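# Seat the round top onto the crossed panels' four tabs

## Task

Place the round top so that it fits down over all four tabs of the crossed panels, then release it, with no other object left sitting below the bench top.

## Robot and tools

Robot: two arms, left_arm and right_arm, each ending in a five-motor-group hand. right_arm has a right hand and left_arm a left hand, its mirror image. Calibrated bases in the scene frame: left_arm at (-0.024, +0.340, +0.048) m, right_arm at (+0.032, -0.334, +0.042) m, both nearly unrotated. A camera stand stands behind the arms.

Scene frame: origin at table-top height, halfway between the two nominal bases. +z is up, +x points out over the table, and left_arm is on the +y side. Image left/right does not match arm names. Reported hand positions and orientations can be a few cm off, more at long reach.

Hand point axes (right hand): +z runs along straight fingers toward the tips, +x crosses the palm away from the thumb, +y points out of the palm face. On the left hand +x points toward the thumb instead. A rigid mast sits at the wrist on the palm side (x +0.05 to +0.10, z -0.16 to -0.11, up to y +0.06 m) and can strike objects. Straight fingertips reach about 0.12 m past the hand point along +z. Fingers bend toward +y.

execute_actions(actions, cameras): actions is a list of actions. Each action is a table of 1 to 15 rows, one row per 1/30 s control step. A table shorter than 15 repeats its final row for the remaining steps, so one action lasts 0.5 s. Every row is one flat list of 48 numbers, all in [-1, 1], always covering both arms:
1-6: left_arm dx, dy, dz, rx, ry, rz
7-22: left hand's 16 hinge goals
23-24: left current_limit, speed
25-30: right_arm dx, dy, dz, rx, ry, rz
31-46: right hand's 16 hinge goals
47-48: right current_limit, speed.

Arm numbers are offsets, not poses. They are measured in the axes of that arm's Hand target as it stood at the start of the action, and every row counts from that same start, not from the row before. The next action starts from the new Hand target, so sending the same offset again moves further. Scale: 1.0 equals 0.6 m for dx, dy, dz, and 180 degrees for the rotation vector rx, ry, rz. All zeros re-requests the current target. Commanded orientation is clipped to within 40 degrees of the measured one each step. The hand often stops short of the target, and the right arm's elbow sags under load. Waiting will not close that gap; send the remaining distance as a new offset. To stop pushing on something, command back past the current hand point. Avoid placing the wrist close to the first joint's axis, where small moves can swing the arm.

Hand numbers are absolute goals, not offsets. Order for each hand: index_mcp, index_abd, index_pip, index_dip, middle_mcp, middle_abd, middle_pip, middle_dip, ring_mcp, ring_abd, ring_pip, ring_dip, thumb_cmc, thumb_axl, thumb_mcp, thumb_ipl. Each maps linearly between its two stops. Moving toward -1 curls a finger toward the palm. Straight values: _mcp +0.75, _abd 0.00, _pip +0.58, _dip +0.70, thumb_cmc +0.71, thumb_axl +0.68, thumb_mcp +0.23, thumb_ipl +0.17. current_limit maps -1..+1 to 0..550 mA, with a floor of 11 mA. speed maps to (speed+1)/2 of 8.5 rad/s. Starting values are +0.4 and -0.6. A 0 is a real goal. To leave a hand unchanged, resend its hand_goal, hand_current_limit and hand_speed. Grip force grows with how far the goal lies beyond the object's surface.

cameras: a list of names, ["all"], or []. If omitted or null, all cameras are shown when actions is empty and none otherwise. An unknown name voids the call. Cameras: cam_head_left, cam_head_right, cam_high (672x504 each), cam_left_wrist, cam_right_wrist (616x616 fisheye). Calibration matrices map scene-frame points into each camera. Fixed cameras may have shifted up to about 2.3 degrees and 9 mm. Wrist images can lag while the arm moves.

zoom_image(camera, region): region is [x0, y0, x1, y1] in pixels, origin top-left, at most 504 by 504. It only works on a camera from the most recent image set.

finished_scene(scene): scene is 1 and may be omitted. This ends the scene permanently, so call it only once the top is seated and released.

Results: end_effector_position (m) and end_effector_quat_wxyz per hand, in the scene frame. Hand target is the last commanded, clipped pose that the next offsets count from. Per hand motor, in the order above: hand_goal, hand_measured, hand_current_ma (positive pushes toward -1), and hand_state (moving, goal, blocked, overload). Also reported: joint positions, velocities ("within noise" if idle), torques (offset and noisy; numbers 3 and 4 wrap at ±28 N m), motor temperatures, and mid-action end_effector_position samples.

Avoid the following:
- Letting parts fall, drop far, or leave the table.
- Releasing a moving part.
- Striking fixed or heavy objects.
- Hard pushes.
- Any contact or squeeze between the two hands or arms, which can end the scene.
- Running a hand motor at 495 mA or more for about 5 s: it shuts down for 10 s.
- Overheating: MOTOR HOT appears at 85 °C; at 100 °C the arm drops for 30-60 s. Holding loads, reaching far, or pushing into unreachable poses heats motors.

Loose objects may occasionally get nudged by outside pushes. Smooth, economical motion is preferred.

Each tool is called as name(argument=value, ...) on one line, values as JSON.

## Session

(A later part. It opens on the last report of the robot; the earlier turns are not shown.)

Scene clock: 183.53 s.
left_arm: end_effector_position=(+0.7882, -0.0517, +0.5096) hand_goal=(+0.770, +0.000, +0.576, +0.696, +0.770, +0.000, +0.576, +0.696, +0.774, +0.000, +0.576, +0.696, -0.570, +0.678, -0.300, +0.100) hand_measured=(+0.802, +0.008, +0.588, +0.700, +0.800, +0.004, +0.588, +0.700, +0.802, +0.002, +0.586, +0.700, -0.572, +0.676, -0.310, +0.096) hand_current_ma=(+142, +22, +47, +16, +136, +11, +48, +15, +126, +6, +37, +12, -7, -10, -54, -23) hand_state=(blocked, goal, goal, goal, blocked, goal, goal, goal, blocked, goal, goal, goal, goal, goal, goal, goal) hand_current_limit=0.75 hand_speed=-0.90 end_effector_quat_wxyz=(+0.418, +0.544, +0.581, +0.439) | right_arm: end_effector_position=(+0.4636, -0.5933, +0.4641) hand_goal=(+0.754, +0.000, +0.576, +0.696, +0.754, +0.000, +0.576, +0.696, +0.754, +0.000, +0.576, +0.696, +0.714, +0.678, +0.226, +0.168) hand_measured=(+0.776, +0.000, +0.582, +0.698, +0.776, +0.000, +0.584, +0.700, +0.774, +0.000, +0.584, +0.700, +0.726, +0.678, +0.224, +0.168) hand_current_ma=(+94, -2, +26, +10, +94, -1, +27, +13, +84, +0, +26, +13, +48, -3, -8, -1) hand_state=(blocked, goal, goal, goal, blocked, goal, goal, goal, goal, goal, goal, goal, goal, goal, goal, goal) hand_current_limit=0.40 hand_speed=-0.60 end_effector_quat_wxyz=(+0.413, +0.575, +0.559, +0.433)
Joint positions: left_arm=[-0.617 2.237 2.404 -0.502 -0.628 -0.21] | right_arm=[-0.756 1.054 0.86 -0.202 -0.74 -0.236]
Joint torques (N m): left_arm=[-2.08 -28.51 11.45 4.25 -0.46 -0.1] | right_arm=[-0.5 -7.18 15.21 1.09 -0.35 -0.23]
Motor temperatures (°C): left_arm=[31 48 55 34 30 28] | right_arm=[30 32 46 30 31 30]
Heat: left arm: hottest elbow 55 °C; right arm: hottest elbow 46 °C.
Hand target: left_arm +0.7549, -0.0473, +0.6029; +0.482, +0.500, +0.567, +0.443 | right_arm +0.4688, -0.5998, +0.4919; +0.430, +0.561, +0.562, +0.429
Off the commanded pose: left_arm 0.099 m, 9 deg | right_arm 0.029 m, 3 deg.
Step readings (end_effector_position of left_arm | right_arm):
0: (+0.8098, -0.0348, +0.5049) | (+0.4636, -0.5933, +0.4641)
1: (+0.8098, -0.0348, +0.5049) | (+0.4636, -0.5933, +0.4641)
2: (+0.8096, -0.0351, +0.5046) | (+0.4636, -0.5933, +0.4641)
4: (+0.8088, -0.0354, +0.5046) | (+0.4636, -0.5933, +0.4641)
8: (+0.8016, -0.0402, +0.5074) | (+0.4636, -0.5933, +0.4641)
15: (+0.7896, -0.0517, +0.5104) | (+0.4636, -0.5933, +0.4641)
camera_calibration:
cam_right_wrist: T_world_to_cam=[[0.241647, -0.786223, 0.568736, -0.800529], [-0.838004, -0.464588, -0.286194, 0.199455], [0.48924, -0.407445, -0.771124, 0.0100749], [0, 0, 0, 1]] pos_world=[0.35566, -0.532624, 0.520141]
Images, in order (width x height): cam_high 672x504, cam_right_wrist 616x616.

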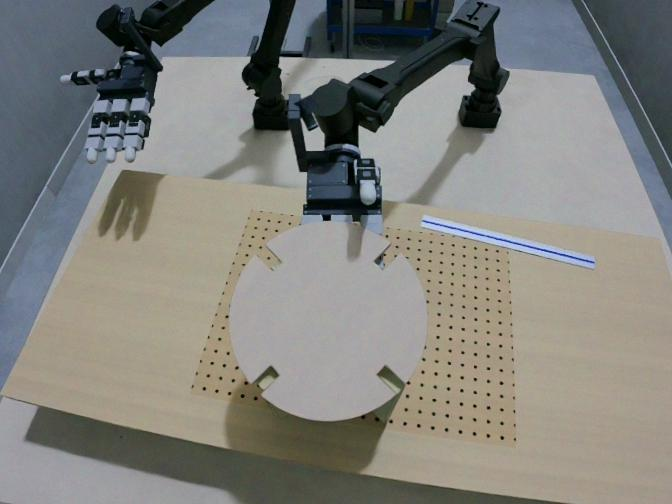

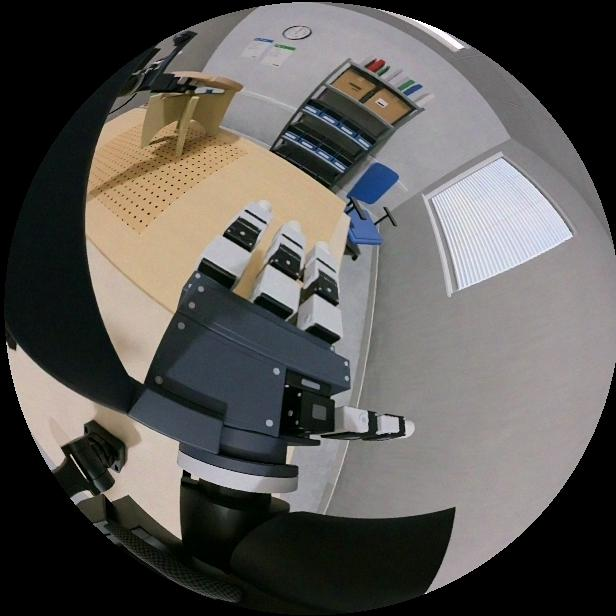

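execute_actions(actions=[[[0.0038,-0.0019,-0.0101,0,0,0,0.77,0,0.576,0.696,0.77,0,0.576,0.696,0.773,0,0.576,0.696,-0.571,0.678,-0.3,0.1,0.75,-0.9,0,0,0,0,0,0,0.754,0,0.576,0.696,0.754,0,0.576,0.696,0.754,0,0.576,0.696,0.714,0.678,0.226,0.168,0.4,-0.6],[0.0076,-0.0038,-0.0202,0,0,0,0.77,0,0.576,0.696,0.77,0,0.576,0.696,0.773,0,0.576,0.696,-0.571,0.678,-0.3,0.1,0.75,-0.9,0,0,0,0,0,0,0.754,0,0.576,0.696,0.754,0,0.576,0.696,0.754,0,0.576,0.696,0.714,0.678,0.226,0.168,0.4,-0.6],[0.0114,-0.0057,-0.0303,0,0,0,0.77,0,0.576,0.696,0.77,0,0.576,0.696,0.773,0,0.576,0.696,-0.571,0.678,-0.3,0.1,0.75,-0.9,0,0,0,0,0,0,0.754,0,0.576,0.696,0.754,0,0.576,0.696,0.754,0,0.576,0.696,0.714,0.678,0.226,0.168,0.4,-0.6],[0.0151,-0.0077,-0.0405,0,0,0,0.77,0,0.576,0.696,0.77,0,0.576,0.696,0.773,0,0.576,0.696,-0.571,0.678,-0.3,0.1,0.75,-0.9,0,0,0,0,0,0,0.754,0,0.576,0.696,0.754,0,0.576,0.696,0.754,0,0.576,0.696,0.714,0.678,0.226,0.168,0.4,-0.6]]], cameras=["cam_high","cam_right_wrist"])

zoom_image(camera="cam_high", region=[210, 200, 440, 440])

zoom_image(camera="cam_right_wrist", region=[120, 50, 260, 130])

Scene clock: 185.77 s.
left_arm: end_effector_position=(+0.7607, -0.0499, +0.5159) hand_goal=(+0.770, +0.000, +0.576, +0.696, +0.770, +0.000, +0.576, +0.696, +0.774, +0.000, +0.576, +0.696, -0.570, +0.678, -0.300, +0.100) hand_measured=(+0.802, +0.002, +0.588, +0.700, +0.800, +0.002, +0.590, +0.700, +0.802, +0.002, +0.586, +0.700, -0.572, +0.676, -0.310, +0.096) hand_current_ma=(+143, +6, +48, +14, +136, +4, +50, +15, +121, +4, +41, +12, -7, -10, -53, -22) hand_state=(blocked, goal, goal, goal, blocked, goal, goal, goal, blocked, goal, goal, goal, goal, goal, goal, goal) hand_current_limit=0.75 hand_speed=-0.90 end_effector_quat_wxyz=(+0.426, +0.543, +0.577, +0.436) | right_arm: end_effector_position=(+0.4636, -0.5933, +0.4641) hand_goal=(+0.754, +0.000, +0.576, +0.696, +0.754, +0.000, +0.576, +0.696, +0.754, +0.000, +0.576, +0.696, +0.714, +0.678, +0.226, +0.168) hand_measured=(+0.776, +0.000, +0.582, +0.698, +0.776, +0.000, +0.584, +0.700, +0.774, +0.000, +0.584, +0.700, +0.726, +0.678, +0.224, +0.168) hand_current_ma=(+94, -2, +26, +10, +94, -1, +27, +13, +84, +0, +26, +13, +48, -3, -8, -1) hand_state=(blocked, goal, goal, goal, blocked, goal, goal, goal, goal, goal, goal, goal, goal, goal, goal, goal) hand_current_limit=0.40 hand_speed=-0.60 end_effector_quat_wxyz=(+0.413, +0.575, +0.559, +0.433)
Joint positions: left_arm=[-0.634 2.132 2.236 -0.428 -0.633 -0.214] | right_arm=[-0.756 1.054 0.86 -0.202 -0.74 -0.236]
Joint torques (N m): left_arm=[-1.49 -26.93 11.3 4.11 -0.73 -0.08] | right_arm=[-0.5 -7.12 15.21 1.09 -0.35 -0.22]
Motor temperatures (°C): left_arm=[31 49 55 34 30 28] | right_arm=[30 32 47 30 31 30]
Heat: left arm: hottest elbow 55 °C; right arm: hottest elbow 47 °C.
Hand target: left_arm +0.7299, -0.0394, +0.6009; +0.482, +0.499, +0.567, +0.443 | right_arm +0.4688, -0.5998, +0.4919; +0.430, +0.561, +0.562, +0.429
Off the commanded pose: left_arm 0.091 m, 8 deg | right_arm 0.029 m, 3 deg.
Step readings (end_effector_position of left_arm | right_arm):
0: (+0.7882, -0.0517, +0.5097) | (+0.4636, -0.5933, +0.4641)
1: (+0.7882, -0.0517, +0.5095) | (+0.4636, -0.5933, +0.4641)
2: (+0.7880, -0.0516, +0.5092) | (+0.4636, -0.5933, +0.4641)
4: (+0.7861, -0.0513, +0.5085) | (+0.4636, -0.5933, +0.4641)
8: (+0.7754, -0.0509, +0.5121) | (+0.4636, -0.5933, +0.4641)
15: (+0.7633, -0.0505, +0.5163) | (+0.4636, -0.5933, +0.4641)
camera_calibration:
cam_right_wrist: T_world_to_cam=[[0.241647, -0.786223, 0.568736, -0.800529], [-0.838004, -0.464588, -0.286194, 0.199455], [0.48924, -0.407445, -0.771124, 0.0100749], [0, 0, 0, 1]] pos_world=[0.35566, -0.532624, 0.520141]
Images, in order (width x height): cam_high 672x504, cam_right_wrist 616x616.

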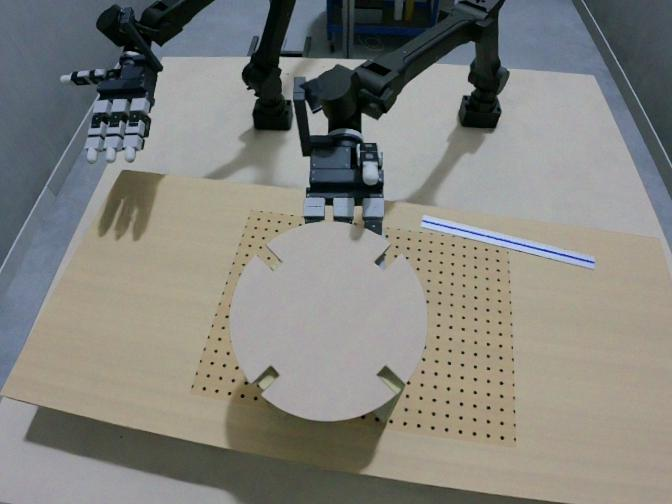

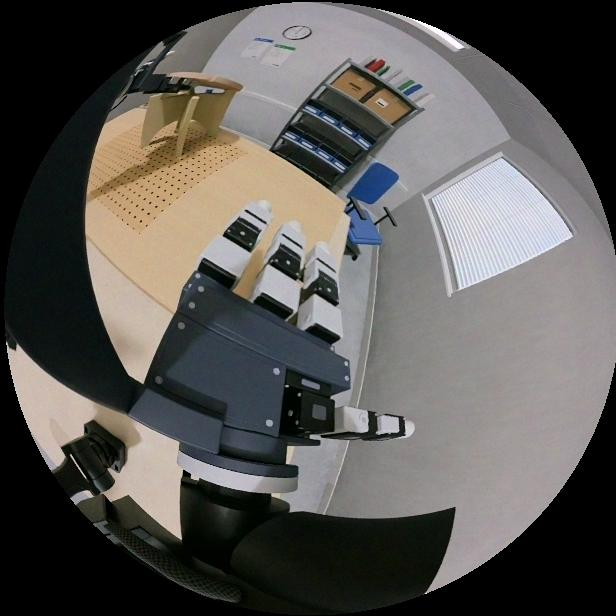

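Scaled by 2.100 from the camera's 672x504 image, which has a finer 960x720 frame.

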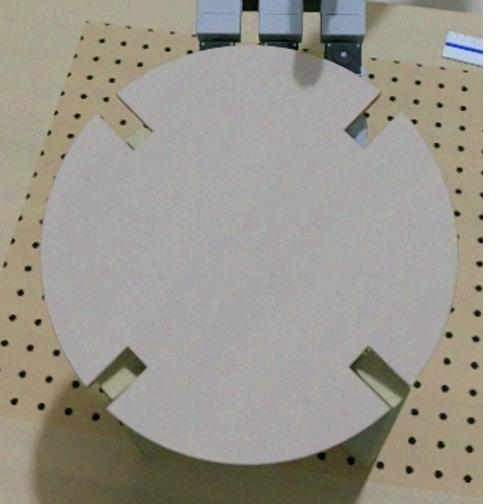

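Scaled by 3.600 from the camera's 616x616 image, which has a finer 880x880 frame.

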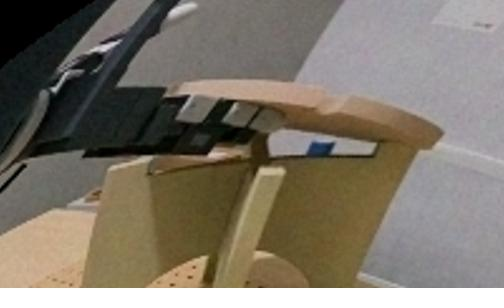

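execute_actions(actions=[[[0.0008,-0.0028,-0.0143,0,0,0,0.77,0,0.576,0.696,0.77,0,0.576,0.696,0.773,0,0.576,0.696,-0.571,0.678,-0.3,0.1,0.75,-0.9,0,0,0,0,0,0,0.754,0,0.576,0.696,0.754,0,0.576,0.696,0.754,0,0.576,0.696,0.714,0.678,0.226,0.168,0.4,-0.6],[0.0016,-0.0056,-0.0286,0,0,0,0.77,0,0.576,0.696,0.77,0,0.576,0.696,0.773,0,0.576,0.696,-0.571,0.678,-0.3,0.1,0.75,-0.9,0,0,0,0,0,0,0.754,0,0.576,0.696,0.754,0,0.576,0.696,0.754,0,0.576,0.696,0.714,0.678,0.226,0.168,0.4,-0.6],[0.0024,-0.0084,-0.0429,0,0,0,0.77,0,0.576,0.696,0.77,0,0.576,0.696,0.773,0,0.576,0.696,-0.571,0.678,-0.3,0.1,0.75,-0.9,0,0,0,0,0,0,0.754,0,0.576,0.696,0.754,0,0.576,0.696,0.754,0,0.576,0.696,0.714,0.678,0.226,0.168,0.4,-0.6],[0.0032,-0.0112,-0.0572,0,0,0,0.77,0,0.576,0.696,0.77,0,0.576,0.696,0.773,0,0.576,0.696,-0.571,0.678,-0.3,0.1,0.75,-0.9,0,0,0,0,0,0,0.754,0,0.576,0.696,0.754,0,0.576,0.696,0.754,0,0.576,0.696,0.714,0.678,0.226,0.168,0.4,-0.6]]], cameras=["cam_high","cam_right_wrist"])

zoom_image(camera="cam_high", region=[210, 200, 440, 440])

zoom_image(camera="cam_right_wrist", region=[120, 50, 260, 130])

Scene clock: 187.63 s.
left_arm: end_effector_position=(+0.7220, -0.0488, +0.5267) hand_goal=(+0.770, +0.000, +0.576, +0.696, +0.770, +0.000, +0.576, +0.696, +0.774, +0.000, +0.576, +0.696, -0.570, +0.678, -0.300, +0.100) hand_measured=(+0.800, +0.002, +0.590, +0.702, +0.800, +0.000, +0.590, +0.702, +0.802, +0.000, +0.588, +0.700, -0.572, +0.676, -0.310, +0.096) hand_current_ma=(+136, +4, +53, +19, +136, +2, +54, +19, +124, +1, +46, +15, -7, -10, -52, -22) hand_state=(blocked, goal, goal, goal, blocked, goal, goal, goal, blocked, goal, goal, goal, goal, goal, goal, goal) hand_current_limit=0.75 hand_speed=-0.90 end_effector_quat_wxyz=(+0.431, +0.540, +0.575, +0.440) | right_arm: end_effector_position=(+0.4636, -0.5933, +0.4641) hand_goal=(+0.754, +0.000, +0.576, +0.696, +0.754, +0.000, +0.576, +0.696, +0.754, +0.000, +0.576, +0.696, +0.714, +0.678, +0.226, +0.168) hand_measured=(+0.776, +0.000, +0.582, +0.698, +0.776, +0.000, +0.584, +0.700, +0.774, +0.000, +0.584, +0.700, +0.726, +0.678, +0.224, +0.168) hand_current_ma=(+94, -2, +26, +10, +94, -1, +27, +13, +84, +0, +26, +13, +48, -3, -8, -1) hand_state=(blocked, goal, goal, goal, blocked, goal, goal, goal, goal, goal, goal, goal, goal, goal, goal, goal) hand_current_limit=0.40 hand_speed=-0.60 end_effector_quat_wxyz=(+0.413, +0.575, +0.559, +0.433)
Joint positions: left_arm=[-0.664 2.021 2.072 -0.365 -0.663 -0.218] | right_arm=[-0.756 1.054 0.86 -0.202 -0.74 -0.236]
Joint torques (N m): left_arm=[-1.55 -24.88 11.08 4.01 -0.68 -0.1] | right_arm=[-0.5 -7.18 15.21 1.09 -0.35 -0.22]
Motor temperatures (°C): left_arm=[31 49 55 34 30 28] | right_arm=[30 32 47 30 31 30]
Heat: left arm: hottest elbow 55 °C; right arm: hottest elbow 47 °C.
Hand target: left_arm +0.6948, -0.0390, +0.5988; +0.482, +0.500, +0.567, +0.443 | right_arm +0.4688, -0.5998, +0.4919; +0.430, +0.561, +0.562, +0.429
Off the commanded pose: left_arm 0.078 m, 8 deg | right_arm 0.029 m, 3 deg.
Step readings (end_effector_position of left_arm | right_arm):
0: (+0.7607, -0.0499, +0.5157) | (+0.4636, -0.5933, +0.4641)
1: (+0.7607, -0.0499, +0.5156) | (+0.4636, -0.5933, +0.4641)
2: (+0.7602, -0.0499, +0.5156) | (+0.4636, -0.5933, +0.4641)
4: (+0.7571, -0.0487, +0.5147) | (+0.4636, -0.5933, +0.4641)
8: (+0.7425, -0.0481, +0.5185) | (+0.4636, -0.5933, +0.4641)
15: (+0.7243, -0.0488, +0.5292) | (+0.4636, -0.5933, +0.4641)
camera_calibration:
cam_right_wrist: T_world_to_cam=[[0.241647, -0.786223, 0.568736, -0.800529], [-0.838004, -0.464588, -0.286194, 0.199455], [0.48924, -0.407445, -0.771124, 0.0100749], [0, 0, 0, 1]] pos_world=[0.35566, -0.532624, 0.520141]
Images, in order (width x height): cam_high 672x504, cam_right_wrist 616x616.

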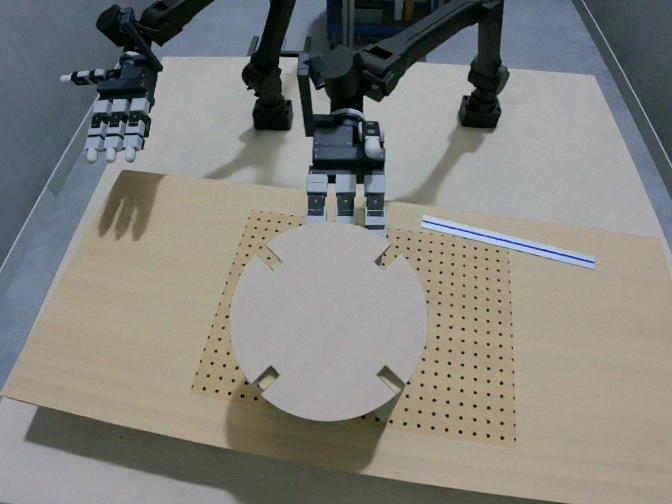

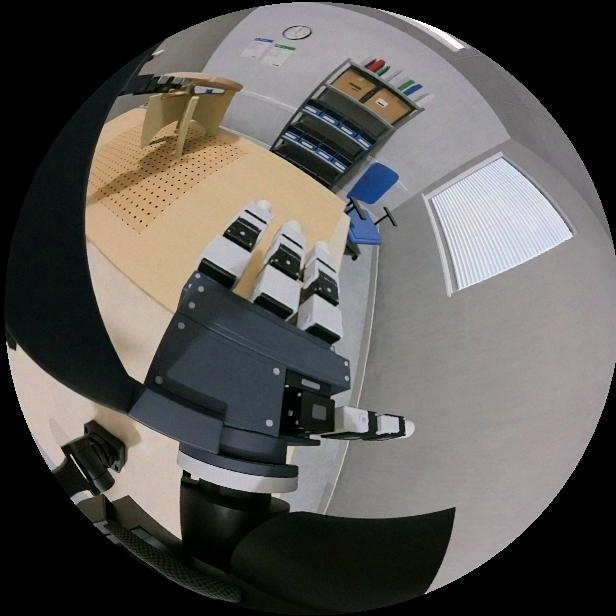

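Scaled by 2.100 from the camera's 672x504 image, which has a finer 960x720 frame.

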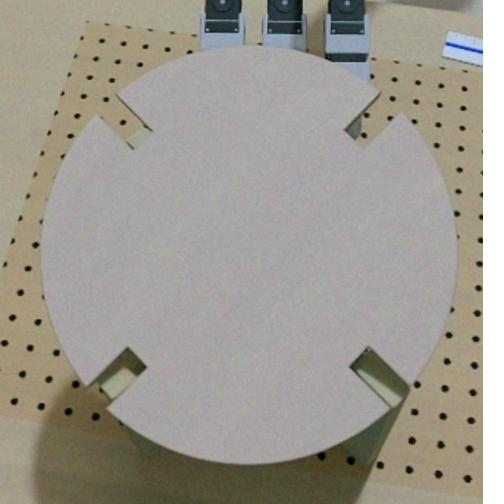

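Scaled by 3.600 from the camera's 616x616 image, which has a finer 880x880 frame.

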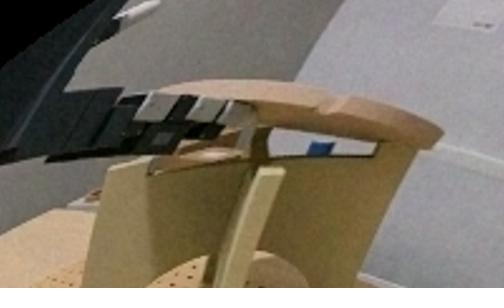

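execute_actions(actions=[[[0.0008,-0.003,-0.016,0,0,0,0.77,0,0.576,0.696,0.77,0,0.576,0.696,0.773,0,0.576,0.696,-0.571,0.678,-0.3,0.1,0.75,-0.9,0,0,0,0,0,0,0.754,0,0.576,0.696,0.754,0,0.576,0.696,0.754,0,0.576,0.696,0.714,0.678,0.226,0.168,0.4,-0.6],[0.0016,-0.006,-0.032,0,0,0,0.77,0,0.576,0.696,0.77,0,0.576,0.696,0.773,0,0.576,0.696,-0.571,0.678,-0.3,0.1,0.75,-0.9,0,0,0,0,0,0,0.754,0,0.576,0.696,0.754,0,0.576,0.696,0.754,0,0.576,0.696,0.714,0.678,0.226,0.168,0.4,-0.6],[0.0024,-0.009,-0.048,0,0,0,0.77,0,0.576,0.696,0.77,0,0.576,0.696,0.773,0,0.576,0.696,-0.571,0.678,-0.3,0.1,0.75,-0.9,0,0,0,0,0,0,0.754,0,0.576,0.696,0.754,0,0.576,0.696,0.754,0,0.576,0.696,0.714,0.678,0.226,0.168,0.4,-0.6],[0.0032,-0.012,-0.062,0,0,0,0.77,0,0.576,0.696,0.77,0,0.576,0.696,0.773,0,0.576,0.696,-0.571,0.678,-0.3,0.1,0.75,-0.9,0,0,0,0,0,0,0.754,0,0.576,0.696,0.754,0,0.576,0.696,0.754,0,0.576,0.696,0.714,0.678,0.226,0.168,0.4,-0.6]]], cameras=["cam_high","cam_right_wrist"])

zoom_image(camera="cam_high", region=[210, 200, 440, 440])

zoom_image(camera="cam_right_wrist", region=[120, 50, 260, 130])

Scene clock: 189.83 s.
left_arm: end_effector_position=(+0.6792, -0.0474, +0.5373) hand_goal=(+0.770, +0.000, +0.576, +0.696, +0.770, +0.000, +0.576, +0.696, +0.774, +0.000, +0.576, +0.696, -0.570, +0.678, -0.300, +0.100) hand_measured=(+0.792, +0.000, +0.584, +0.700, +0.806, +0.000, +0.594, +0.704, +0.808, +0.000, +0.592, +0.702, -0.572, +0.676, -0.310, +0.096) hand_current_ma=(+92, -2, +27, +13, +159, -2, +74, +32, +153, -1, +61, +23, -7, -10, -52, -22) hand_state=(blocked, goal, goal, goal, blocked, goal, goal, goal, blocked, goal, goal, goal, goal, goal, goal, goal) hand_current_limit=0.75 hand_speed=-0.90 end_effector_quat_wxyz=(+0.436, +0.536, +0.572, +0.442) | right_arm: end_effector_position=(+0.4636, -0.5933, +0.4641) hand_goal=(+0.754, +0.000, +0.576, +0.696, +0.754, +0.000, +0.576, +0.696, +0.754, +0.000, +0.576, +0.696, +0.714, +0.678, +0.226, +0.168) hand_measured=(+0.776, +0.000, +0.582, +0.698, +0.776, +0.000, +0.584, +0.700, +0.774, +0.000, +0.584, +0.700, +0.726, +0.678, +0.224, +0.168) hand_current_ma=(+94, -2, +26, +10, +94, -1, +27, +13, +84, +0, +26, +13, +48, -3, -8, -1) hand_state=(blocked, goal, goal, goal, blocked, goal, goal, goal, goal, goal, goal, goal, goal, goal, goal, goal) hand_current_limit=0.40 hand_speed=-0.60 end_effector_quat_wxyz=(+0.413, +0.575, +0.559, +0.433)
Joint positions: left_arm=[-0.701 1.913 1.925 -0.315 -0.699 -0.225] | right_arm=[-0.756 1.054 0.86 -0.202 -0.74 -0.236]
Joint torques (N m): left_arm=[-1.26 -22.36 10.96 3.96 -0.61 -0.11] | right_arm=[-0.44 -7.18 15.21 1.09 -0.36 -0.23]
Motor temperatures (°C): left_arm=[31 49 55 34 30 28] | right_arm=[30 32 47 30 31 30]
Heat: left arm: hottest elbow 55 °C; right arm: hottest elbow 47 °C.
Hand target: left_arm +0.6570, -0.0386, +0.5969; +0.482, +0.499, +0.567, +0.443 | right_arm +0.4688, -0.5998, +0.4919; +0.430, +0.561, +0.562, +0.429
Off the commanded pose: left_arm 0.064 m, 7 deg | right_arm 0.029 m, 3 deg.
Step readings (end_effector_position of left_arm | right_arm):
0: (+0.7220, -0.0488, +0.5267) | (+0.4636, -0.5933, +0.4641)
1: (+0.7220, -0.0488, +0.5267) | (+0.4636, -0.5933, +0.4641)
2: (+0.7217, -0.0485, +0.5265) | (+0.4636, -0.5933, +0.4641)
4: (+0.7186, -0.0478, +0.5246) | (+0.4636, -0.5933, +0.4641)
8: (+0.7034, -0.0472, +0.5212) | (+0.4636, -0.5933, +0.4641)
15: (+0.6841, -0.0486, +0.5329) | (+0.4636, -0.5933, +0.4641)
camera_calibration:
cam_right_wrist: T_world_to_cam=[[0.241647, -0.786223, 0.568736, -0.800529], [-0.838004, -0.464588, -0.286194, 0.199455], [0.48924, -0.407445, -0.771124, 0.0100749], [0, 0, 0, 1]] pos_world=[0.35566, -0.532624, 0.520141]
Images, in order (width x height): cam_high 672x504, cam_right_wrist 616x616.

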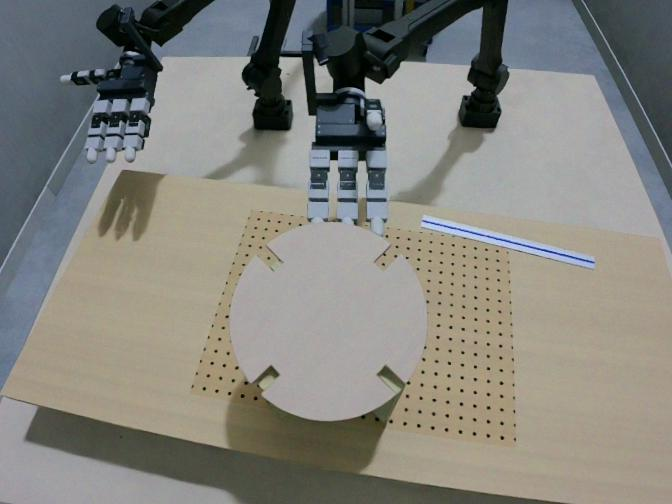

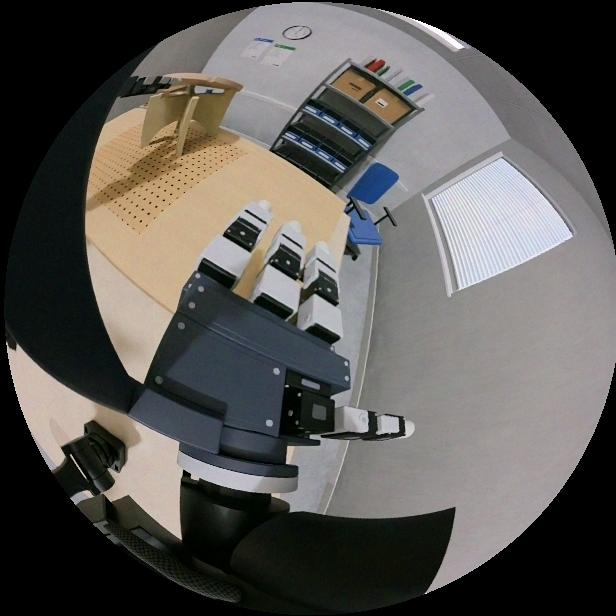

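Scaled by 2.100 from the camera's 672x504 image, which has a finer 960x720 frame.

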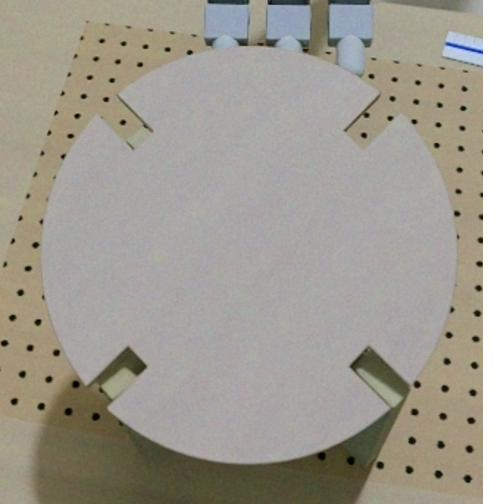

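Scaled by 3.600 from the camera's 616x616 image, which has a finer 880x880 frame.

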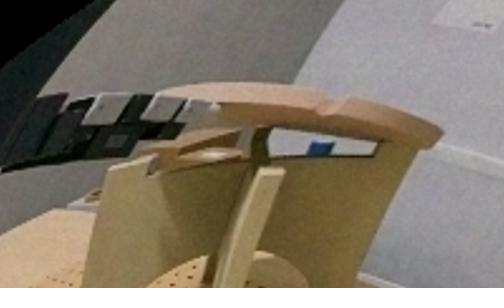

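execute_actions(actions=[[[0.0006,-0.007,0.0095,0,0,0,0.83,0,0.576,0.696,0.77,0,0.576,0.696,0.773,0,0.576,0.696,-0.571,0.678,-0.3,0.1,0.75,-0.9,0,0,0,0,0,0,0.754,0,0.576,0.696,0.754,0,0.576,0.696,0.754,0,0.576,0.696,0.714,0.678,0.226,0.168,0.4,-0.6],[0.0012,-0.014,0.019,0,0,0,0.83,0,0.576,0.696,0.77,0,0.576,0.696,0.773,0,0.576,0.696,-0.571,0.678,-0.3,0.1,0.75,-0.9,0,0,0,0,0,0,0.754,0,0.576,0.696,0.754,0,0.576,0.696,0.754,0,0.576,0.696,0.714,0.678,0.226,0.168,0.4,-0.6],[0.0018,-0.021,0.0285,0,0,0,0.83,0,0.576,0.696,0.77,0,0.576,0.696,0.773,0,0.576,0.696,-0.571,0.678,-0.3,0.1,0.75,-0.9,0,0,0,0,0,0,0.754,0,0.576,0.696,0.754,0,0.576,0.696,0.754,0,0.576,0.696,0.714,0.678,0.226,0.168,0.4,-0.6],[0.0023,-0.0282,0.0378,0,0,0,0.83,0,0.576,0.696,0.77,0,0.576,0.696,0.773,0,0.576,0.696,-0.571,0.678,-0.3,0.1,0.75,-0.9,0,0,0,0,0,0,0.754,0,0.576,0.696,0.754,0,0.576,0.696,0.754,0,0.576,0.696,0.714,0.678,0.226,0.168,0.4,-0.6]]], cameras=["cam_high","cam_right_wrist"])

zoom_image(camera="cam_high", region=[210, 180, 440, 420])

zoom_image(camera="cam_right_wrist", region=[120, 50, 260, 130])

Scene clock: 191.10 s.
left_arm: end_effector_position=(+0.6801, -0.0460, +0.5438) hand_goal=(+0.830, +0.000, +0.576, +0.696, +0.770, +0.000, +0.576, +0.696, +0.774, +0.000, +0.576, +0.696, -0.570, +0.678, -0.300, +0.100) hand_measured=(+0.836, +0.000, +0.584, +0.700, +0.806, +0.006, +0.594, +0.704, +0.812, +0.006, +0.594, +0.704, -0.572, +0.676, -0.310, +0.096) hand_current_ma=(+26, -2, +27, +13, +161, +20, +74, +32, +171, +17, +71, +29, -7, -10, -52, -22) hand_state=(goal, goal, goal, goal, blocked, goal, goal, goal, blocked, goal, goal, goal, goal, goal, goal, goal) hand_current_limit=0.75 hand_speed=-0.90 end_effector_quat_wxyz=(+0.451, +0.526, +0.571, +0.441) | right_arm: end_effector_position=(+0.4636, -0.5933, +0.4641) hand_goal=(+0.754, +0.000, +0.576, +0.696, +0.754, +0.000, +0.576, +0.696, +0.754, +0.000, +0.576, +0.696, +0.714, +0.678, +0.226, +0.168) hand_measured=(+0.776, +0.000, +0.582, +0.698, +0.776, +0.000, +0.584, +0.700, +0.774, +0.000, +0.584, +0.700, +0.726, +0.678, +0.224, +0.168) hand_current_ma=(+94, -2, +26, +10, +94, -1, +27, +13, +84, +0, +26, +13, +48, -3, -8, -1) hand_state=(blocked, goal, goal, goal, blocked, goal, goal, goal, goal, goal, goal, goal, goal, goal, goal, goal) hand_current_limit=0.40 hand_speed=-0.60 end_effector_quat_wxyz=(+0.413, +0.575, +0.559, +0.433)
Joint positions: left_arm=[-0.698 1.913 1.925 -0.28 -0.692 -0.225] | right_arm=[-0.756 1.054 0.86 -0.202 -0.74 -0.236]
Joint torques (N m): left_arm=[-0.26 -19.37 11.37 4.04 -0.17 -0.03] | right_arm=[-0.5 -7.12 15.21 1.09 -0.35 -0.22]
Motor temperatures (°C): left_arm=[31 50 55 34 30 28] | right_arm=[30 32 47 30 31 30]
Heat: left arm: hottest elbow 55 °C; right arm: hottest elbow 47 °C.
Hand target: left_arm +0.6770, -0.0387, +0.5768; +0.482, +0.500, +0.567, +0.443 | right_arm +0.4688, -0.5998, +0.4919; +0.430, +0.561, +0.562, +0.429
Off the commanded pose: left_arm 0.034 m, 5 deg | right_arm 0.029 m, 3 deg.
Step readings (end_effector_position of left_arm | right_arm):
0: (+0.6792, -0.0474, +0.5373) | (+0.4636, -0.5933, +0.4641)
1: (+0.6792, -0.0474, +0.5373) | (+0.4636, -0.5933, +0.4641)
2: (+0.6792, -0.0474, +0.5376) | (+0.4636, -0.5933, +0.4641)
4: (+0.6791, -0.0474, +0.5387) | (+0.4636, -0.5933, +0.4641)
8: (+0.6798, -0.0465, +0.5417) | (+0.4636, -0.5933, +0.4641)
15: (+0.6801, -0.0459, +0.5437) | (+0.4636, -0.5933, +0.4641)
camera_calibration:
cam_right_wrist: T_world_to_cam=[[0.241647, -0.786223, 0.568736, -0.800529], [-0.838004, -0.464588, -0.286194, 0.199455], [0.48924, -0.407445, -0.771124, 0.0100749], [0, 0, 0, 1]] pos_world=[0.35566, -0.532624, 0.520141]
Images, in order (width x height): cam_high 672x504, cam_right_wrist 616x616.

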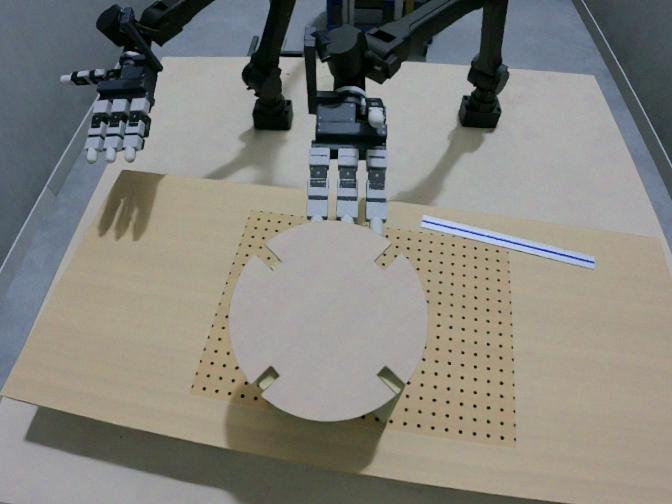

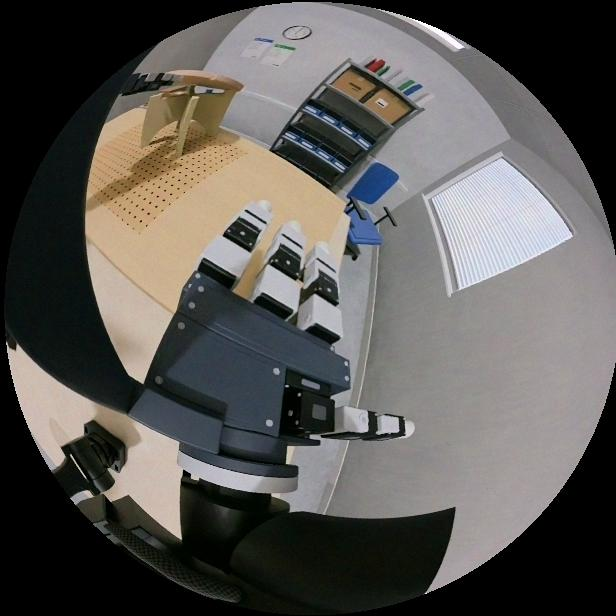

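Scaled by 2.100 from the camera's 672x504 image, which has a finer 960x720 frame.

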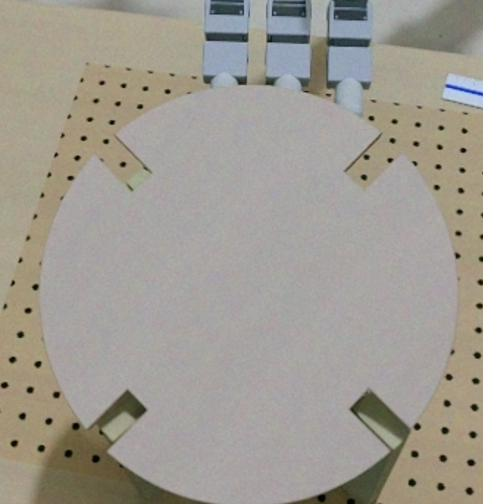

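Scaled by 3.600 from the camera's 616x616 image, which has a finer 880x880 frame.

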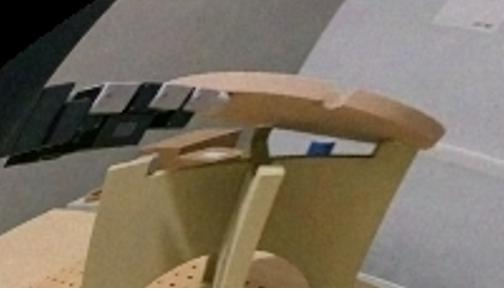

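execute_actions(actions=[[[0.0012,-0.012,0.009,0,0,0,0.83,0,0.576,0.696,0.77,0,0.576,0.696,0.773,0,0.576,0.696,-0.571,0.678,-0.3,0.1,0.75,-0.9,0,0,0,0,0,0,0.754,0,0.576,0.696,0.754,0,0.576,0.696,0.754,0,0.576,0.696,0.714,0.678,0.226,0.168,0.4,-0.6],[0.0024,-0.024,0.018,0,0,0,0.83,0,0.576,0.696,0.77,0,0.576,0.696,0.773,0,0.576,0.696,-0.571,0.678,-0.3,0.1,0.75,-0.9,0,0,0,0,0,0,0.754,0,0.576,0.696,0.754,0,0.576,0.696,0.754,0,0.576,0.696,0.714,0.678,0.226,0.168,0.4,-0.6],[0.0036,-0.036,0.027,0,0,0,0.83,0,0.576,0.696,0.77,0,0.576,0.696,0.773,0,0.576,0.696,-0.571,0.678,-0.3,0.1,0.75,-0.9,0,0,0,0,0,0,0.754,0,0.576,0.696,0.754,0,0.576,0.696,0.754,0,0.576,0.696,0.714,0.678,0.226,0.168,0.4,-0.6],[0.0047,-0.0457,0.0357,0,0,0,0.83,0,0.576,0.696,0.77,0,0.576,0.696,0.773,0,0.576,0.696,-0.571,0.678,-0.3,0.1,0.75,-0.9,0,0,0,0,0,0,0.754,0,0.576,0.696,0.754,0,0.576,0.696,0.754,0,0.576,0.696,0.714,0.678,0.226,0.168,0.4,-0.6]]], cameras=["cam_high","cam_right_wrist"])

zoom_image(camera="cam_high", region=[210, 180, 440, 420])

zoom_image(camera="cam_right_wrist", region=[120, 50, 260, 130])

Scene clock: 192.60 s.
left_arm: end_effector_position=(+0.6899, -0.0459, +0.5328) hand_goal=(+0.830, +0.000, +0.576, +0.696, +0.770, +0.000, +0.576, +0.696, +0.774, +0.000, +0.576, +0.696, -0.570, +0.678, -0.300, +0.100) hand_measured=(+0.838, +0.000, +0.584, +0.700, +0.806, +0.008, +0.594, +0.704, +0.816, +0.012, +0.596, +0.704, -0.572, +0.676, -0.310, +0.096) hand_current_ma=(+27, -2, +27, +13, +161, +23, +74, +32, +189, +38, +76, +30, -6, -9, -52, -22) hand_state=(goal, goal, goal, goal, blocked, goal, goal, goal, blocked, goal, goal, goal, goal, goal, goal, goal) hand_current_limit=0.75 hand_speed=-0.90 end_effector_quat_wxyz=(+0.465, +0.518, +0.569, +0.439) | right_arm: end_effector_position=(+0.4636, -0.5933, +0.4641) hand_goal=(+0.754, +0.000, +0.576, +0.696, +0.754, +0.000, +0.576, +0.696, +0.754, +0.000, +0.576, +0.696, +0.714, +0.678, +0.226, +0.168) hand_measured=(+0.776, +0.000, +0.582, +0.698, +0.776, +0.000, +0.584, +0.700, +0.774, +0.000, +0.584, +0.700, +0.726, +0.678, +0.224, +0.168) hand_current_ma=(+94, -2, +26, +10, +94, -1, +27, +13, +84, +0, +26, +13, +48, -3, -8, -1) hand_state=(blocked, goal, goal, goal, blocked, goal, goal, goal, goal, goal, goal, goal, goal, goal, goal, goal) hand_current_limit=0.40 hand_speed=-0.60 end_effector_quat_wxyz=(+0.413, +0.575, +0.559, +0.433)
Joint positions: left_arm=[-0.687 1.936 1.916 -0.217 -0.674 -0.225] | right_arm=[-0.756 1.054 0.86 -0.202 -0.74 -0.236]
Joint torques (N m): left_arm=[0.26 -18.37 10.91 3.97 -0.21 0.01] | right_arm=[-0.5 -7.18 15.2 1.1 -0.35 -0.23]
Motor temperatures (°C): left_arm=[31 50 55 34 30 28] | right_arm=[30 32 47 30 31 30]
Heat: left arm: hottest elbow 55 °C; right arm: hottest elbow 47 °C.
Hand target: left_arm +0.6943, -0.0384, +0.5465; +0.482, +0.500, +0.567, +0.443 | right_arm +0.4688, -0.5998, +0.4919; +0.430, +0.561, +0.562, +0.429
Off the commanded pose: left_arm 0.016 m, 3 deg | right_arm 0.029 m, 3 deg.
Step readings (end_effector_position of left_arm | right_arm):
0: (+0.6801, -0.0460, +0.5438) | (+0.4636, -0.5933, +0.4641)
1: (+0.6802, -0.0457, +0.5439) | (+0.4636, -0.5933, +0.4641)
2: (+0.6802, -0.0458, +0.5441) | (+0.4636, -0.5933, +0.4641)
4: (+0.6806, -0.0458, +0.5447) | (+0.4636, -0.5933, +0.4641)
8: (+0.6836, -0.0436, +0.5460) | (+0.4636, -0.5933, +0.4641)
15: (+0.6880, -0.0442, +0.5392) | (+0.4636, -0.5933, +0.4641)
camera_calibration:
cam_right_wrist: T_world_to_cam=[[0.241647, -0.786223, 0.568736, -0.800529], [-0.838004, -0.464588, -0.286194, 0.199455], [0.48924, -0.407445, -0.771124, 0.0100749], [0, 0, 0, 1]] pos_world=[0.35566, -0.532624, 0.520141]
Images, in order (width x height): cam_high 672x504, cam_right_wrist 616x616.

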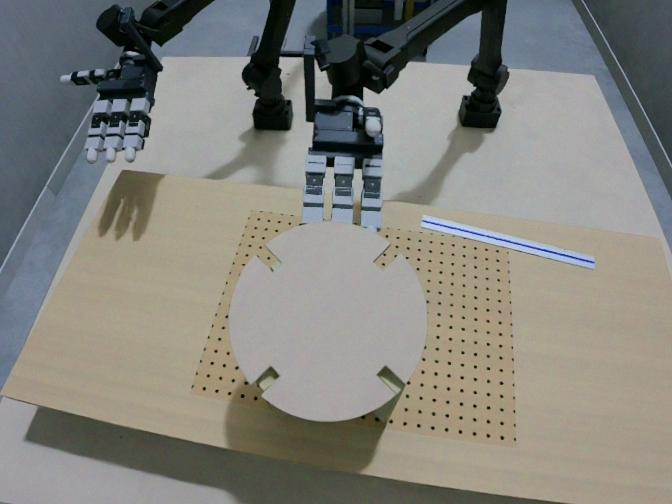

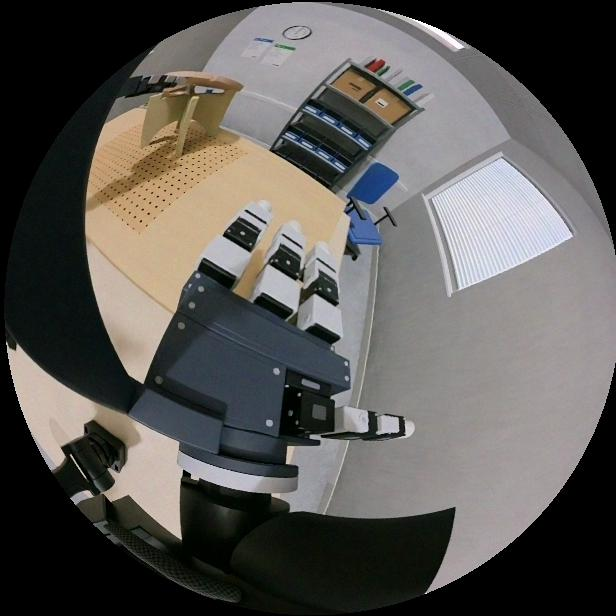

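Scaled by 2.100 from the camera's 672x504 image, which has a finer 960x720 frame.

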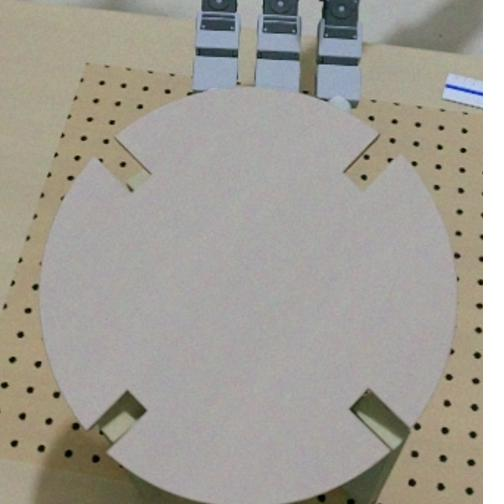

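Scaled by 3.600 from the camera's 616x616 image, which has a finer 880x880 frame.

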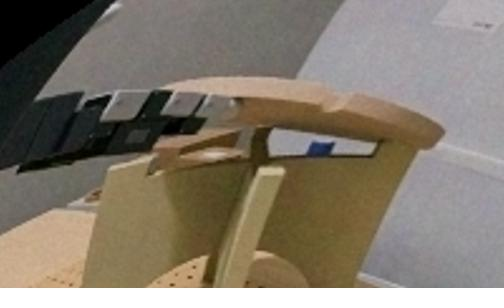

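execute_actions(actions=[[[0.0014,-0.0125,-0.0003,0,0,0,0.83,0,0.576,0.696,0.77,0,0.576,0.696,0.773,0,0.576,0.696,-0.571,0.678,-0.3,0.1,0.75,-0.9,0,0,0,0,0,0,0.754,0,0.576,0.696,0.754,0,0.576,0.696,0.754,0,0.576,0.696,0.714,0.678,0.226,0.168,0.4,-0.6],[0.0028,-0.025,-0.0006,0,0,0,0.83,0,0.576,0.696,0.77,0,0.576,0.696,0.773,0,0.576,0.696,-0.571,0.678,-0.3,0.1,0.75,-0.9,0,0,0,0,0,0,0.754,0,0.576,0.696,0.754,0,0.576,0.696,0.754,0,0.576,0.696,0.714,0.678,0.226,0.168,0.4,-0.6],[0.0042,-0.0375,-0.0009,0,0,0,0.83,0,0.576,0.696,0.77,0,0.576,0.696,0.773,0,0.576,0.696,-0.571,0.678,-0.3,0.1,0.75,-0.9,0,0,0,0,0,0,0.754,0,0.576,0.696,0.754,0,0.576,0.696,0.754,0,0.576,0.696,0.714,0.678,0.226,0.168,0.4,-0.6],[0.0055,-0.0503,-0.0012,0,0,0,0.83,0,0.576,0.696,0.77,0,0.576,0.696,0.773,0,0.576,0.696,-0.571,0.678,-0.3,0.1,0.75,-0.9,0,0,0,0,0,0,0.754,0,0.576,0.696,0.754,0,0.576,0.696,0.754,0,0.576,0.696,0.714,0.678,0.226,0.168,0.4,-0.6]]], cameras=["cam_high","cam_right_wrist"])

zoom_image(camera="cam_high", region=[210, 180, 440, 420])

zoom_image(camera="cam_right_wrist", region=[120, 50, 260, 130])

Scene clock: 194.10 s.
left_arm: end_effector_position=(+0.6903, -0.0465, +0.4886) hand_goal=(+0.830, +0.000, +0.576, +0.696, +0.770, +0.000, +0.576, +0.696, +0.774, +0.000, +0.576, +0.696, -0.570, +0.678, -0.300, +0.100) hand_measured=(+0.838, +0.000, +0.582, +0.700, +0.810, +0.002, +0.594, +0.704, +0.816, +0.002, +0.592, +0.702, -0.572, +0.676, -0.310, +0.096) hand_current_ma=(+30, -2, +25, +12, +178, +4, +71, +30, +189, +8, +66, +22, -6, -9, -48, -21) hand_state=(goal, goal, goal, goal, blocked, goal, goal, goal, blocked, goal, goal, goal, goal, goal, goal, goal) hand_current_limit=0.75 hand_speed=-0.90 end_effector_quat_wxyz=(+0.458, +0.524, +0.569, +0.438) | right_arm: end_effector_position=(+0.4636, -0.5933, +0.4641) hand_goal=(+0.754, +0.000, +0.576, +0.696, +0.754, +0.000, +0.576, +0.696, +0.754, +0.000, +0.576, +0.696, +0.714, +0.678, +0.226, +0.168) hand_measured=(+0.776, +0.000, +0.582, +0.698, +0.776, +0.000, +0.584, +0.700, +0.774, +0.000, +0.584, +0.700, +0.726, +0.678, +0.224, +0.168) hand_current_ma=(+94, -2, +26, +10, +94, -1, +27, +13, +84, +0, +26, +13, +48, -3, -8, -1) hand_state=(blocked, goal, goal, goal, blocked, goal, goal, goal, goal, goal, goal, goal, goal, goal, goal, goal) hand_current_limit=0.40 hand_speed=-0.60 end_effector_quat_wxyz=(+0.413, +0.575, +0.559, +0.433)
Joint positions: left_arm=[-0.687 1.944 1.822 -0.134 -0.672 -0.225] | right_arm=[-0.756 1.054 0.86 -0.202 -0.74 -0.236]
Joint torques (N m): left_arm=[-0.09 -19.6 11.03 3.93 -0.51 -0.01] | right_arm=[-0.44 -7.12 15.21 1.09 -0.36 -0.22]
Heat: left arm: hottest elbow 54 °C; right arm: hottest elbow 47 °C.
Hand target: left_arm +0.6892, -0.0384, +0.5167; +0.482, +0.499, +0.567, +0.443 | right_arm +0.4688, -0.5998, +0.4919; +0.430, +0.561, +0.562, +0.429
Off the commanded pose: left_arm 0.029 m, 4 deg | right_arm 0.029 m, 3 deg.
Step readings (end_effector_position of left_arm | right_arm):
0: (+0.6899, -0.0459, +0.5328) | (+0.4636, -0.5933, +0.4641)
1: (+0.6899, -0.0459, +0.5328) | (+0.4636, -0.5933, +0.4641)
2: (+0.6899, -0.0458, +0.5325) | (+0.4636, -0.5933, +0.4641)
4: (+0.6896, -0.0457, +0.5297) | (+0.4636, -0.5933, +0.4641)
8: (+0.6891, -0.0453, +0.5124) | (+0.4636, -0.5933, +0.4641)
15: (+0.6905, -0.0466, +0.4882) | (+0.4636, -0.5933, +0.4641)
camera_calibration:
cam_right_wrist: T_world_to_cam=[[0.241647, -0.786223, 0.568736, -0.800529], [-0.838004, -0.464588, -0.286194, 0.199455], [0.48924, -0.407445, -0.771124, 0.0100749], [0, 0, 0, 1]] pos_world=[0.35566, -0.532624, 0.520141]
Images, in order (width x height): cam_high 672x504, cam_right_wrist 616x616.

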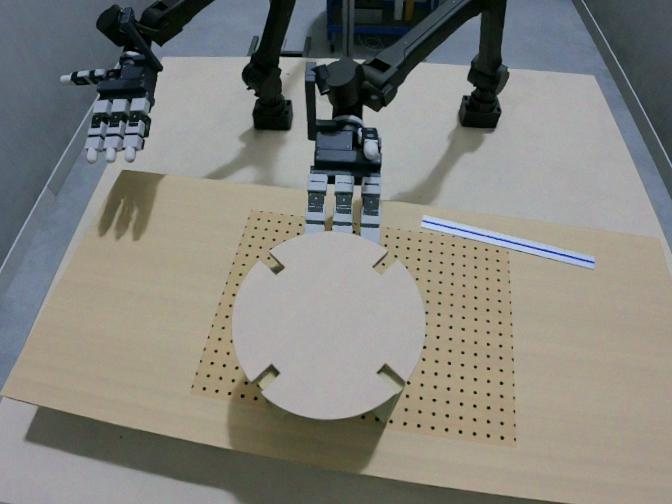

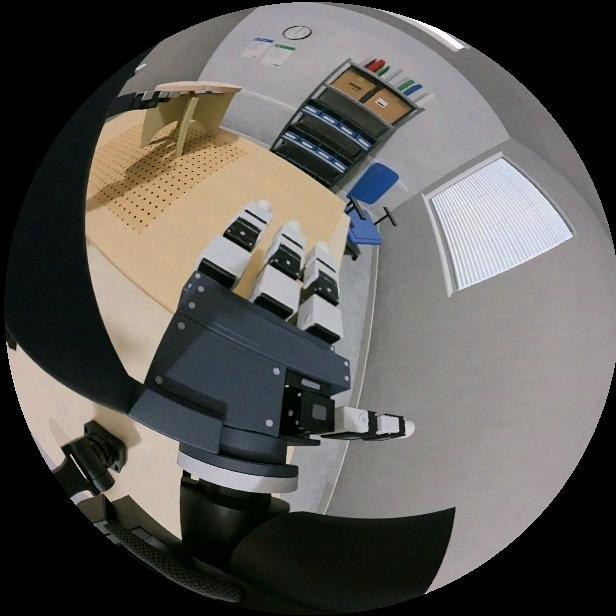

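Scaled by 2.100 from the camera's 672x504 image, which has a finer 960x720 frame.

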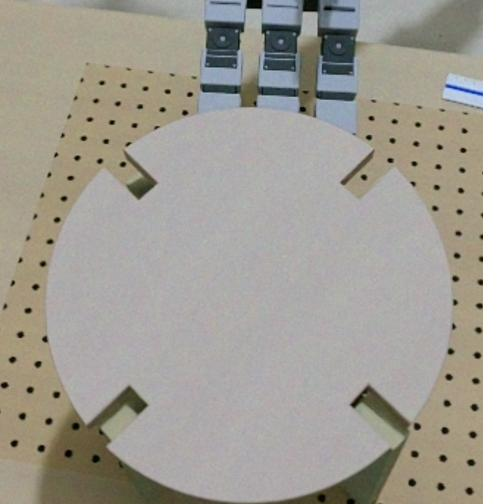

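Scaled by 3.600 from the camera's 616x616 image, which has a finer 880x880 frame.

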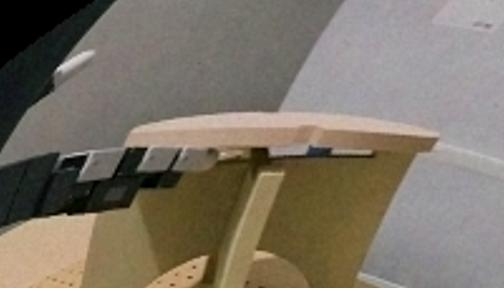

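execute_actions(actions=[[[0.0009,-0.0084,0,0,0,0,0.83,0,0.576,0.696,0.77,0,0.576,0.696,0.773,0,0.576,0.696,-0.571,0.678,-0.3,0.1,0.75,-0.9,0,0,0,0,0,0,0.754,0,0.576,0.696,0.754,0,0.576,0.696,0.754,0,0.576,0.696,0.714,0.678,0.226,0.168,0.4,-0.6],[0.0018,-0.0167,0,0,0,0,0.83,0,0.576,0.696,0.77,0,0.576,0.696,0.773,0,0.576,0.696,-0.571,0.678,-0.3,0.1,0.75,-0.9,0,0,0,0,0,0,0.754,0,0.576,0.696,0.754,0,0.576,0.696,0.754,0,0.576,0.696,0.714,0.678,0.226,0.168,0.4,-0.6],[0.0027,-0.025,0,0,0,0,0.83,0,0.576,0.696,0.77,0,0.576,0.696,0.773,0,0.576,0.696,-0.571,0.678,-0.3,0.1,0.75,-0.9,0,0,0,0,0,0,0.754,0,0.576,0.696,0.754,0,0.576,0.696,0.754,0,0.576,0.696,0.714,0.678,0.226,0.168,0.4,-0.6],[0.0036,-0.033,0,0,0,0,0.83,0,0.576,0.696,0.77,0,0.576,0.696,0.773,0,0.576,0.696,-0.571,0.678,-0.3,0.1,0.75,-0.9,0,0,0,0,0,0,0.754,0,0.576,0.696,0.754,0,0.576,0.696,0.754,0,0.576,0.696,0.714,0.678,0.226,0.168,0.4,-0.6]]], cameras=["cam_high","cam_right_wrist"])

zoom_image(camera="cam_high", region=[210, 180, 440, 420])

zoom_image(camera="cam_right_wrist", region=[120, 50, 260, 130])

Scene clock: 195.37 s.
left_arm: end_effector_position=(+0.6882, -0.0448, +0.4709) hand_goal=(+0.830, +0.000, +0.576, +0.696, +0.770, +0.000, +0.576, +0.696, +0.774, +0.000, +0.576, +0.696, -0.570, +0.678, -0.300, +0.100) hand_measured=(+0.838, +0.000, +0.582, +0.700, +0.810, +0.000, +0.594, +0.704, +0.816, +0.002, +0.592, +0.702, -0.572, +0.676, -0.310, +0.096) hand_current_ma=(+30, -2, +25, +12, +178, -1, +71, +30, +185, +3, +63, +21, -6, -9, -48, -21) hand_state=(goal, goal, goal, goal, blocked, goal, goal, goal, blocked, goal, goal, goal, goal, goal, goal, goal) hand_current_limit=0.75 hand_speed=-0.90 end_effector_quat_wxyz=(+0.459, +0.523, +0.569, +0.438) | right_arm: end_effector_position=(+0.4636, -0.5933, +0.4641) hand_goal=(+0.754, +0.000, +0.576, +0.696, +0.754, +0.000, +0.576, +0.696, +0.754, +0.000, +0.576, +0.696, +0.714, +0.678, +0.226, +0.168) hand_measured=(+0.776, +0.000, +0.582, +0.698, +0.776, +0.000, +0.584, +0.700, +0.774, +0.000, +0.584, +0.700, +0.726, +0.678, +0.224, +0.168) hand_current_ma=(+94, -2, +26, +10, +94, -1, +27, +13, +84, +0, +26, +13, +48, -3, -8, -1) hand_state=(blocked, goal, goal, goal, blocked, goal, goal, goal, goal, goal, goal, goal, goal, goal, goal, goal) hand_current_limit=0.40 hand_speed=-0.60 end_effector_quat_wxyz=(+0.413, +0.575, +0.559, +0.433)
Joint positions: left_arm=[-0.687 1.945 1.774 -0.082 -0.673 -0.225] | right_arm=[-0.756 1.054 0.86 -0.202 -0.74 -0.236]
Joint torques (N m): left_arm=[-0.26 -19.55 10.76 3.9 -0.59 -0.02] | right_arm=[-0.5 -7.18 15.21 1.07 -0.35 -0.22]
Heat: left arm: hottest elbow 54 °C; right arm: hottest elbow 47 °C.
Hand target: left_arm +0.6864, -0.0384, +0.4967; +0.482, +0.500, +0.567, +0.443 | right_arm +0.4688, -0.5998, +0.4919; +0.430, +0.561, +0.562, +0.429
Off the commanded pose: left_arm 0.027 m, 4 deg | right_arm 0.029 m, 3 deg.
Step readings (end_effector_position of left_arm | right_arm):
0: (+0.6903, -0.0465, +0.4886) | (+0.4636, -0.5933, +0.4641)
1: (+0.6903, -0.0465, +0.4886) | (+0.4636, -0.5933, +0.4641)
2: (+0.6903, -0.0465, +0.4886) | (+0.4636, -0.5933, +0.4641)
4: (+0.6900, -0.0462, +0.4875) | (+0.4636, -0.5933, +0.4641)
8: (+0.6890, -0.0454, +0.4799) | (+0.4636, -0.5933, +0.4641)
15: (+0.6883, -0.0448, +0.4702) | (+0.4636, -0.5933, +0.4641)
camera_calibration:
cam_right_wrist: T_world_to_cam=[[0.241647, -0.786223, 0.568736, -0.800529], [-0.838004, -0.464588, -0.286194, 0.199455], [0.48924, -0.407445, -0.771124, 0.0100749], [0, 0, 0, 1]] pos_world=[0.35566, -0.532624, 0.520141]
Images, in order (width x height): cam_high 672x504, cam_right_wrist 616x616.

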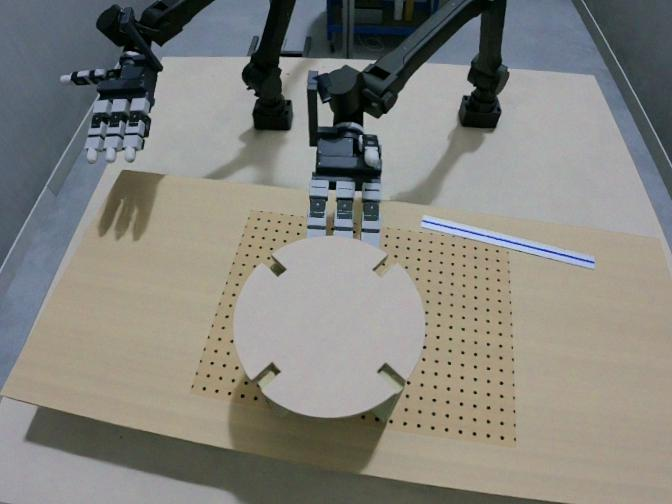

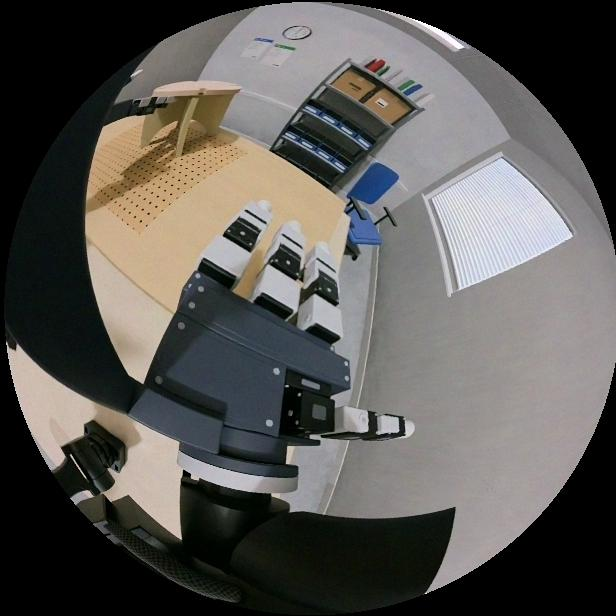

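Scaled by 2.100 from the camera's 672x504 image, which has a finer 960x720 frame.

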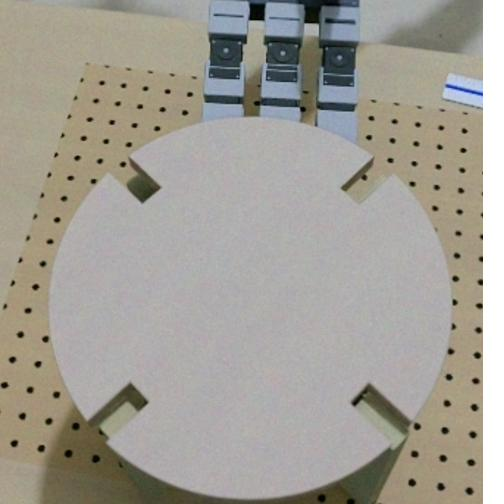

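Scaled by 3.600 from the camera's 616x616 image, which has a finer 880x880 frame.

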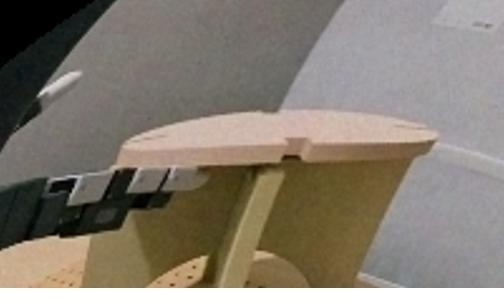

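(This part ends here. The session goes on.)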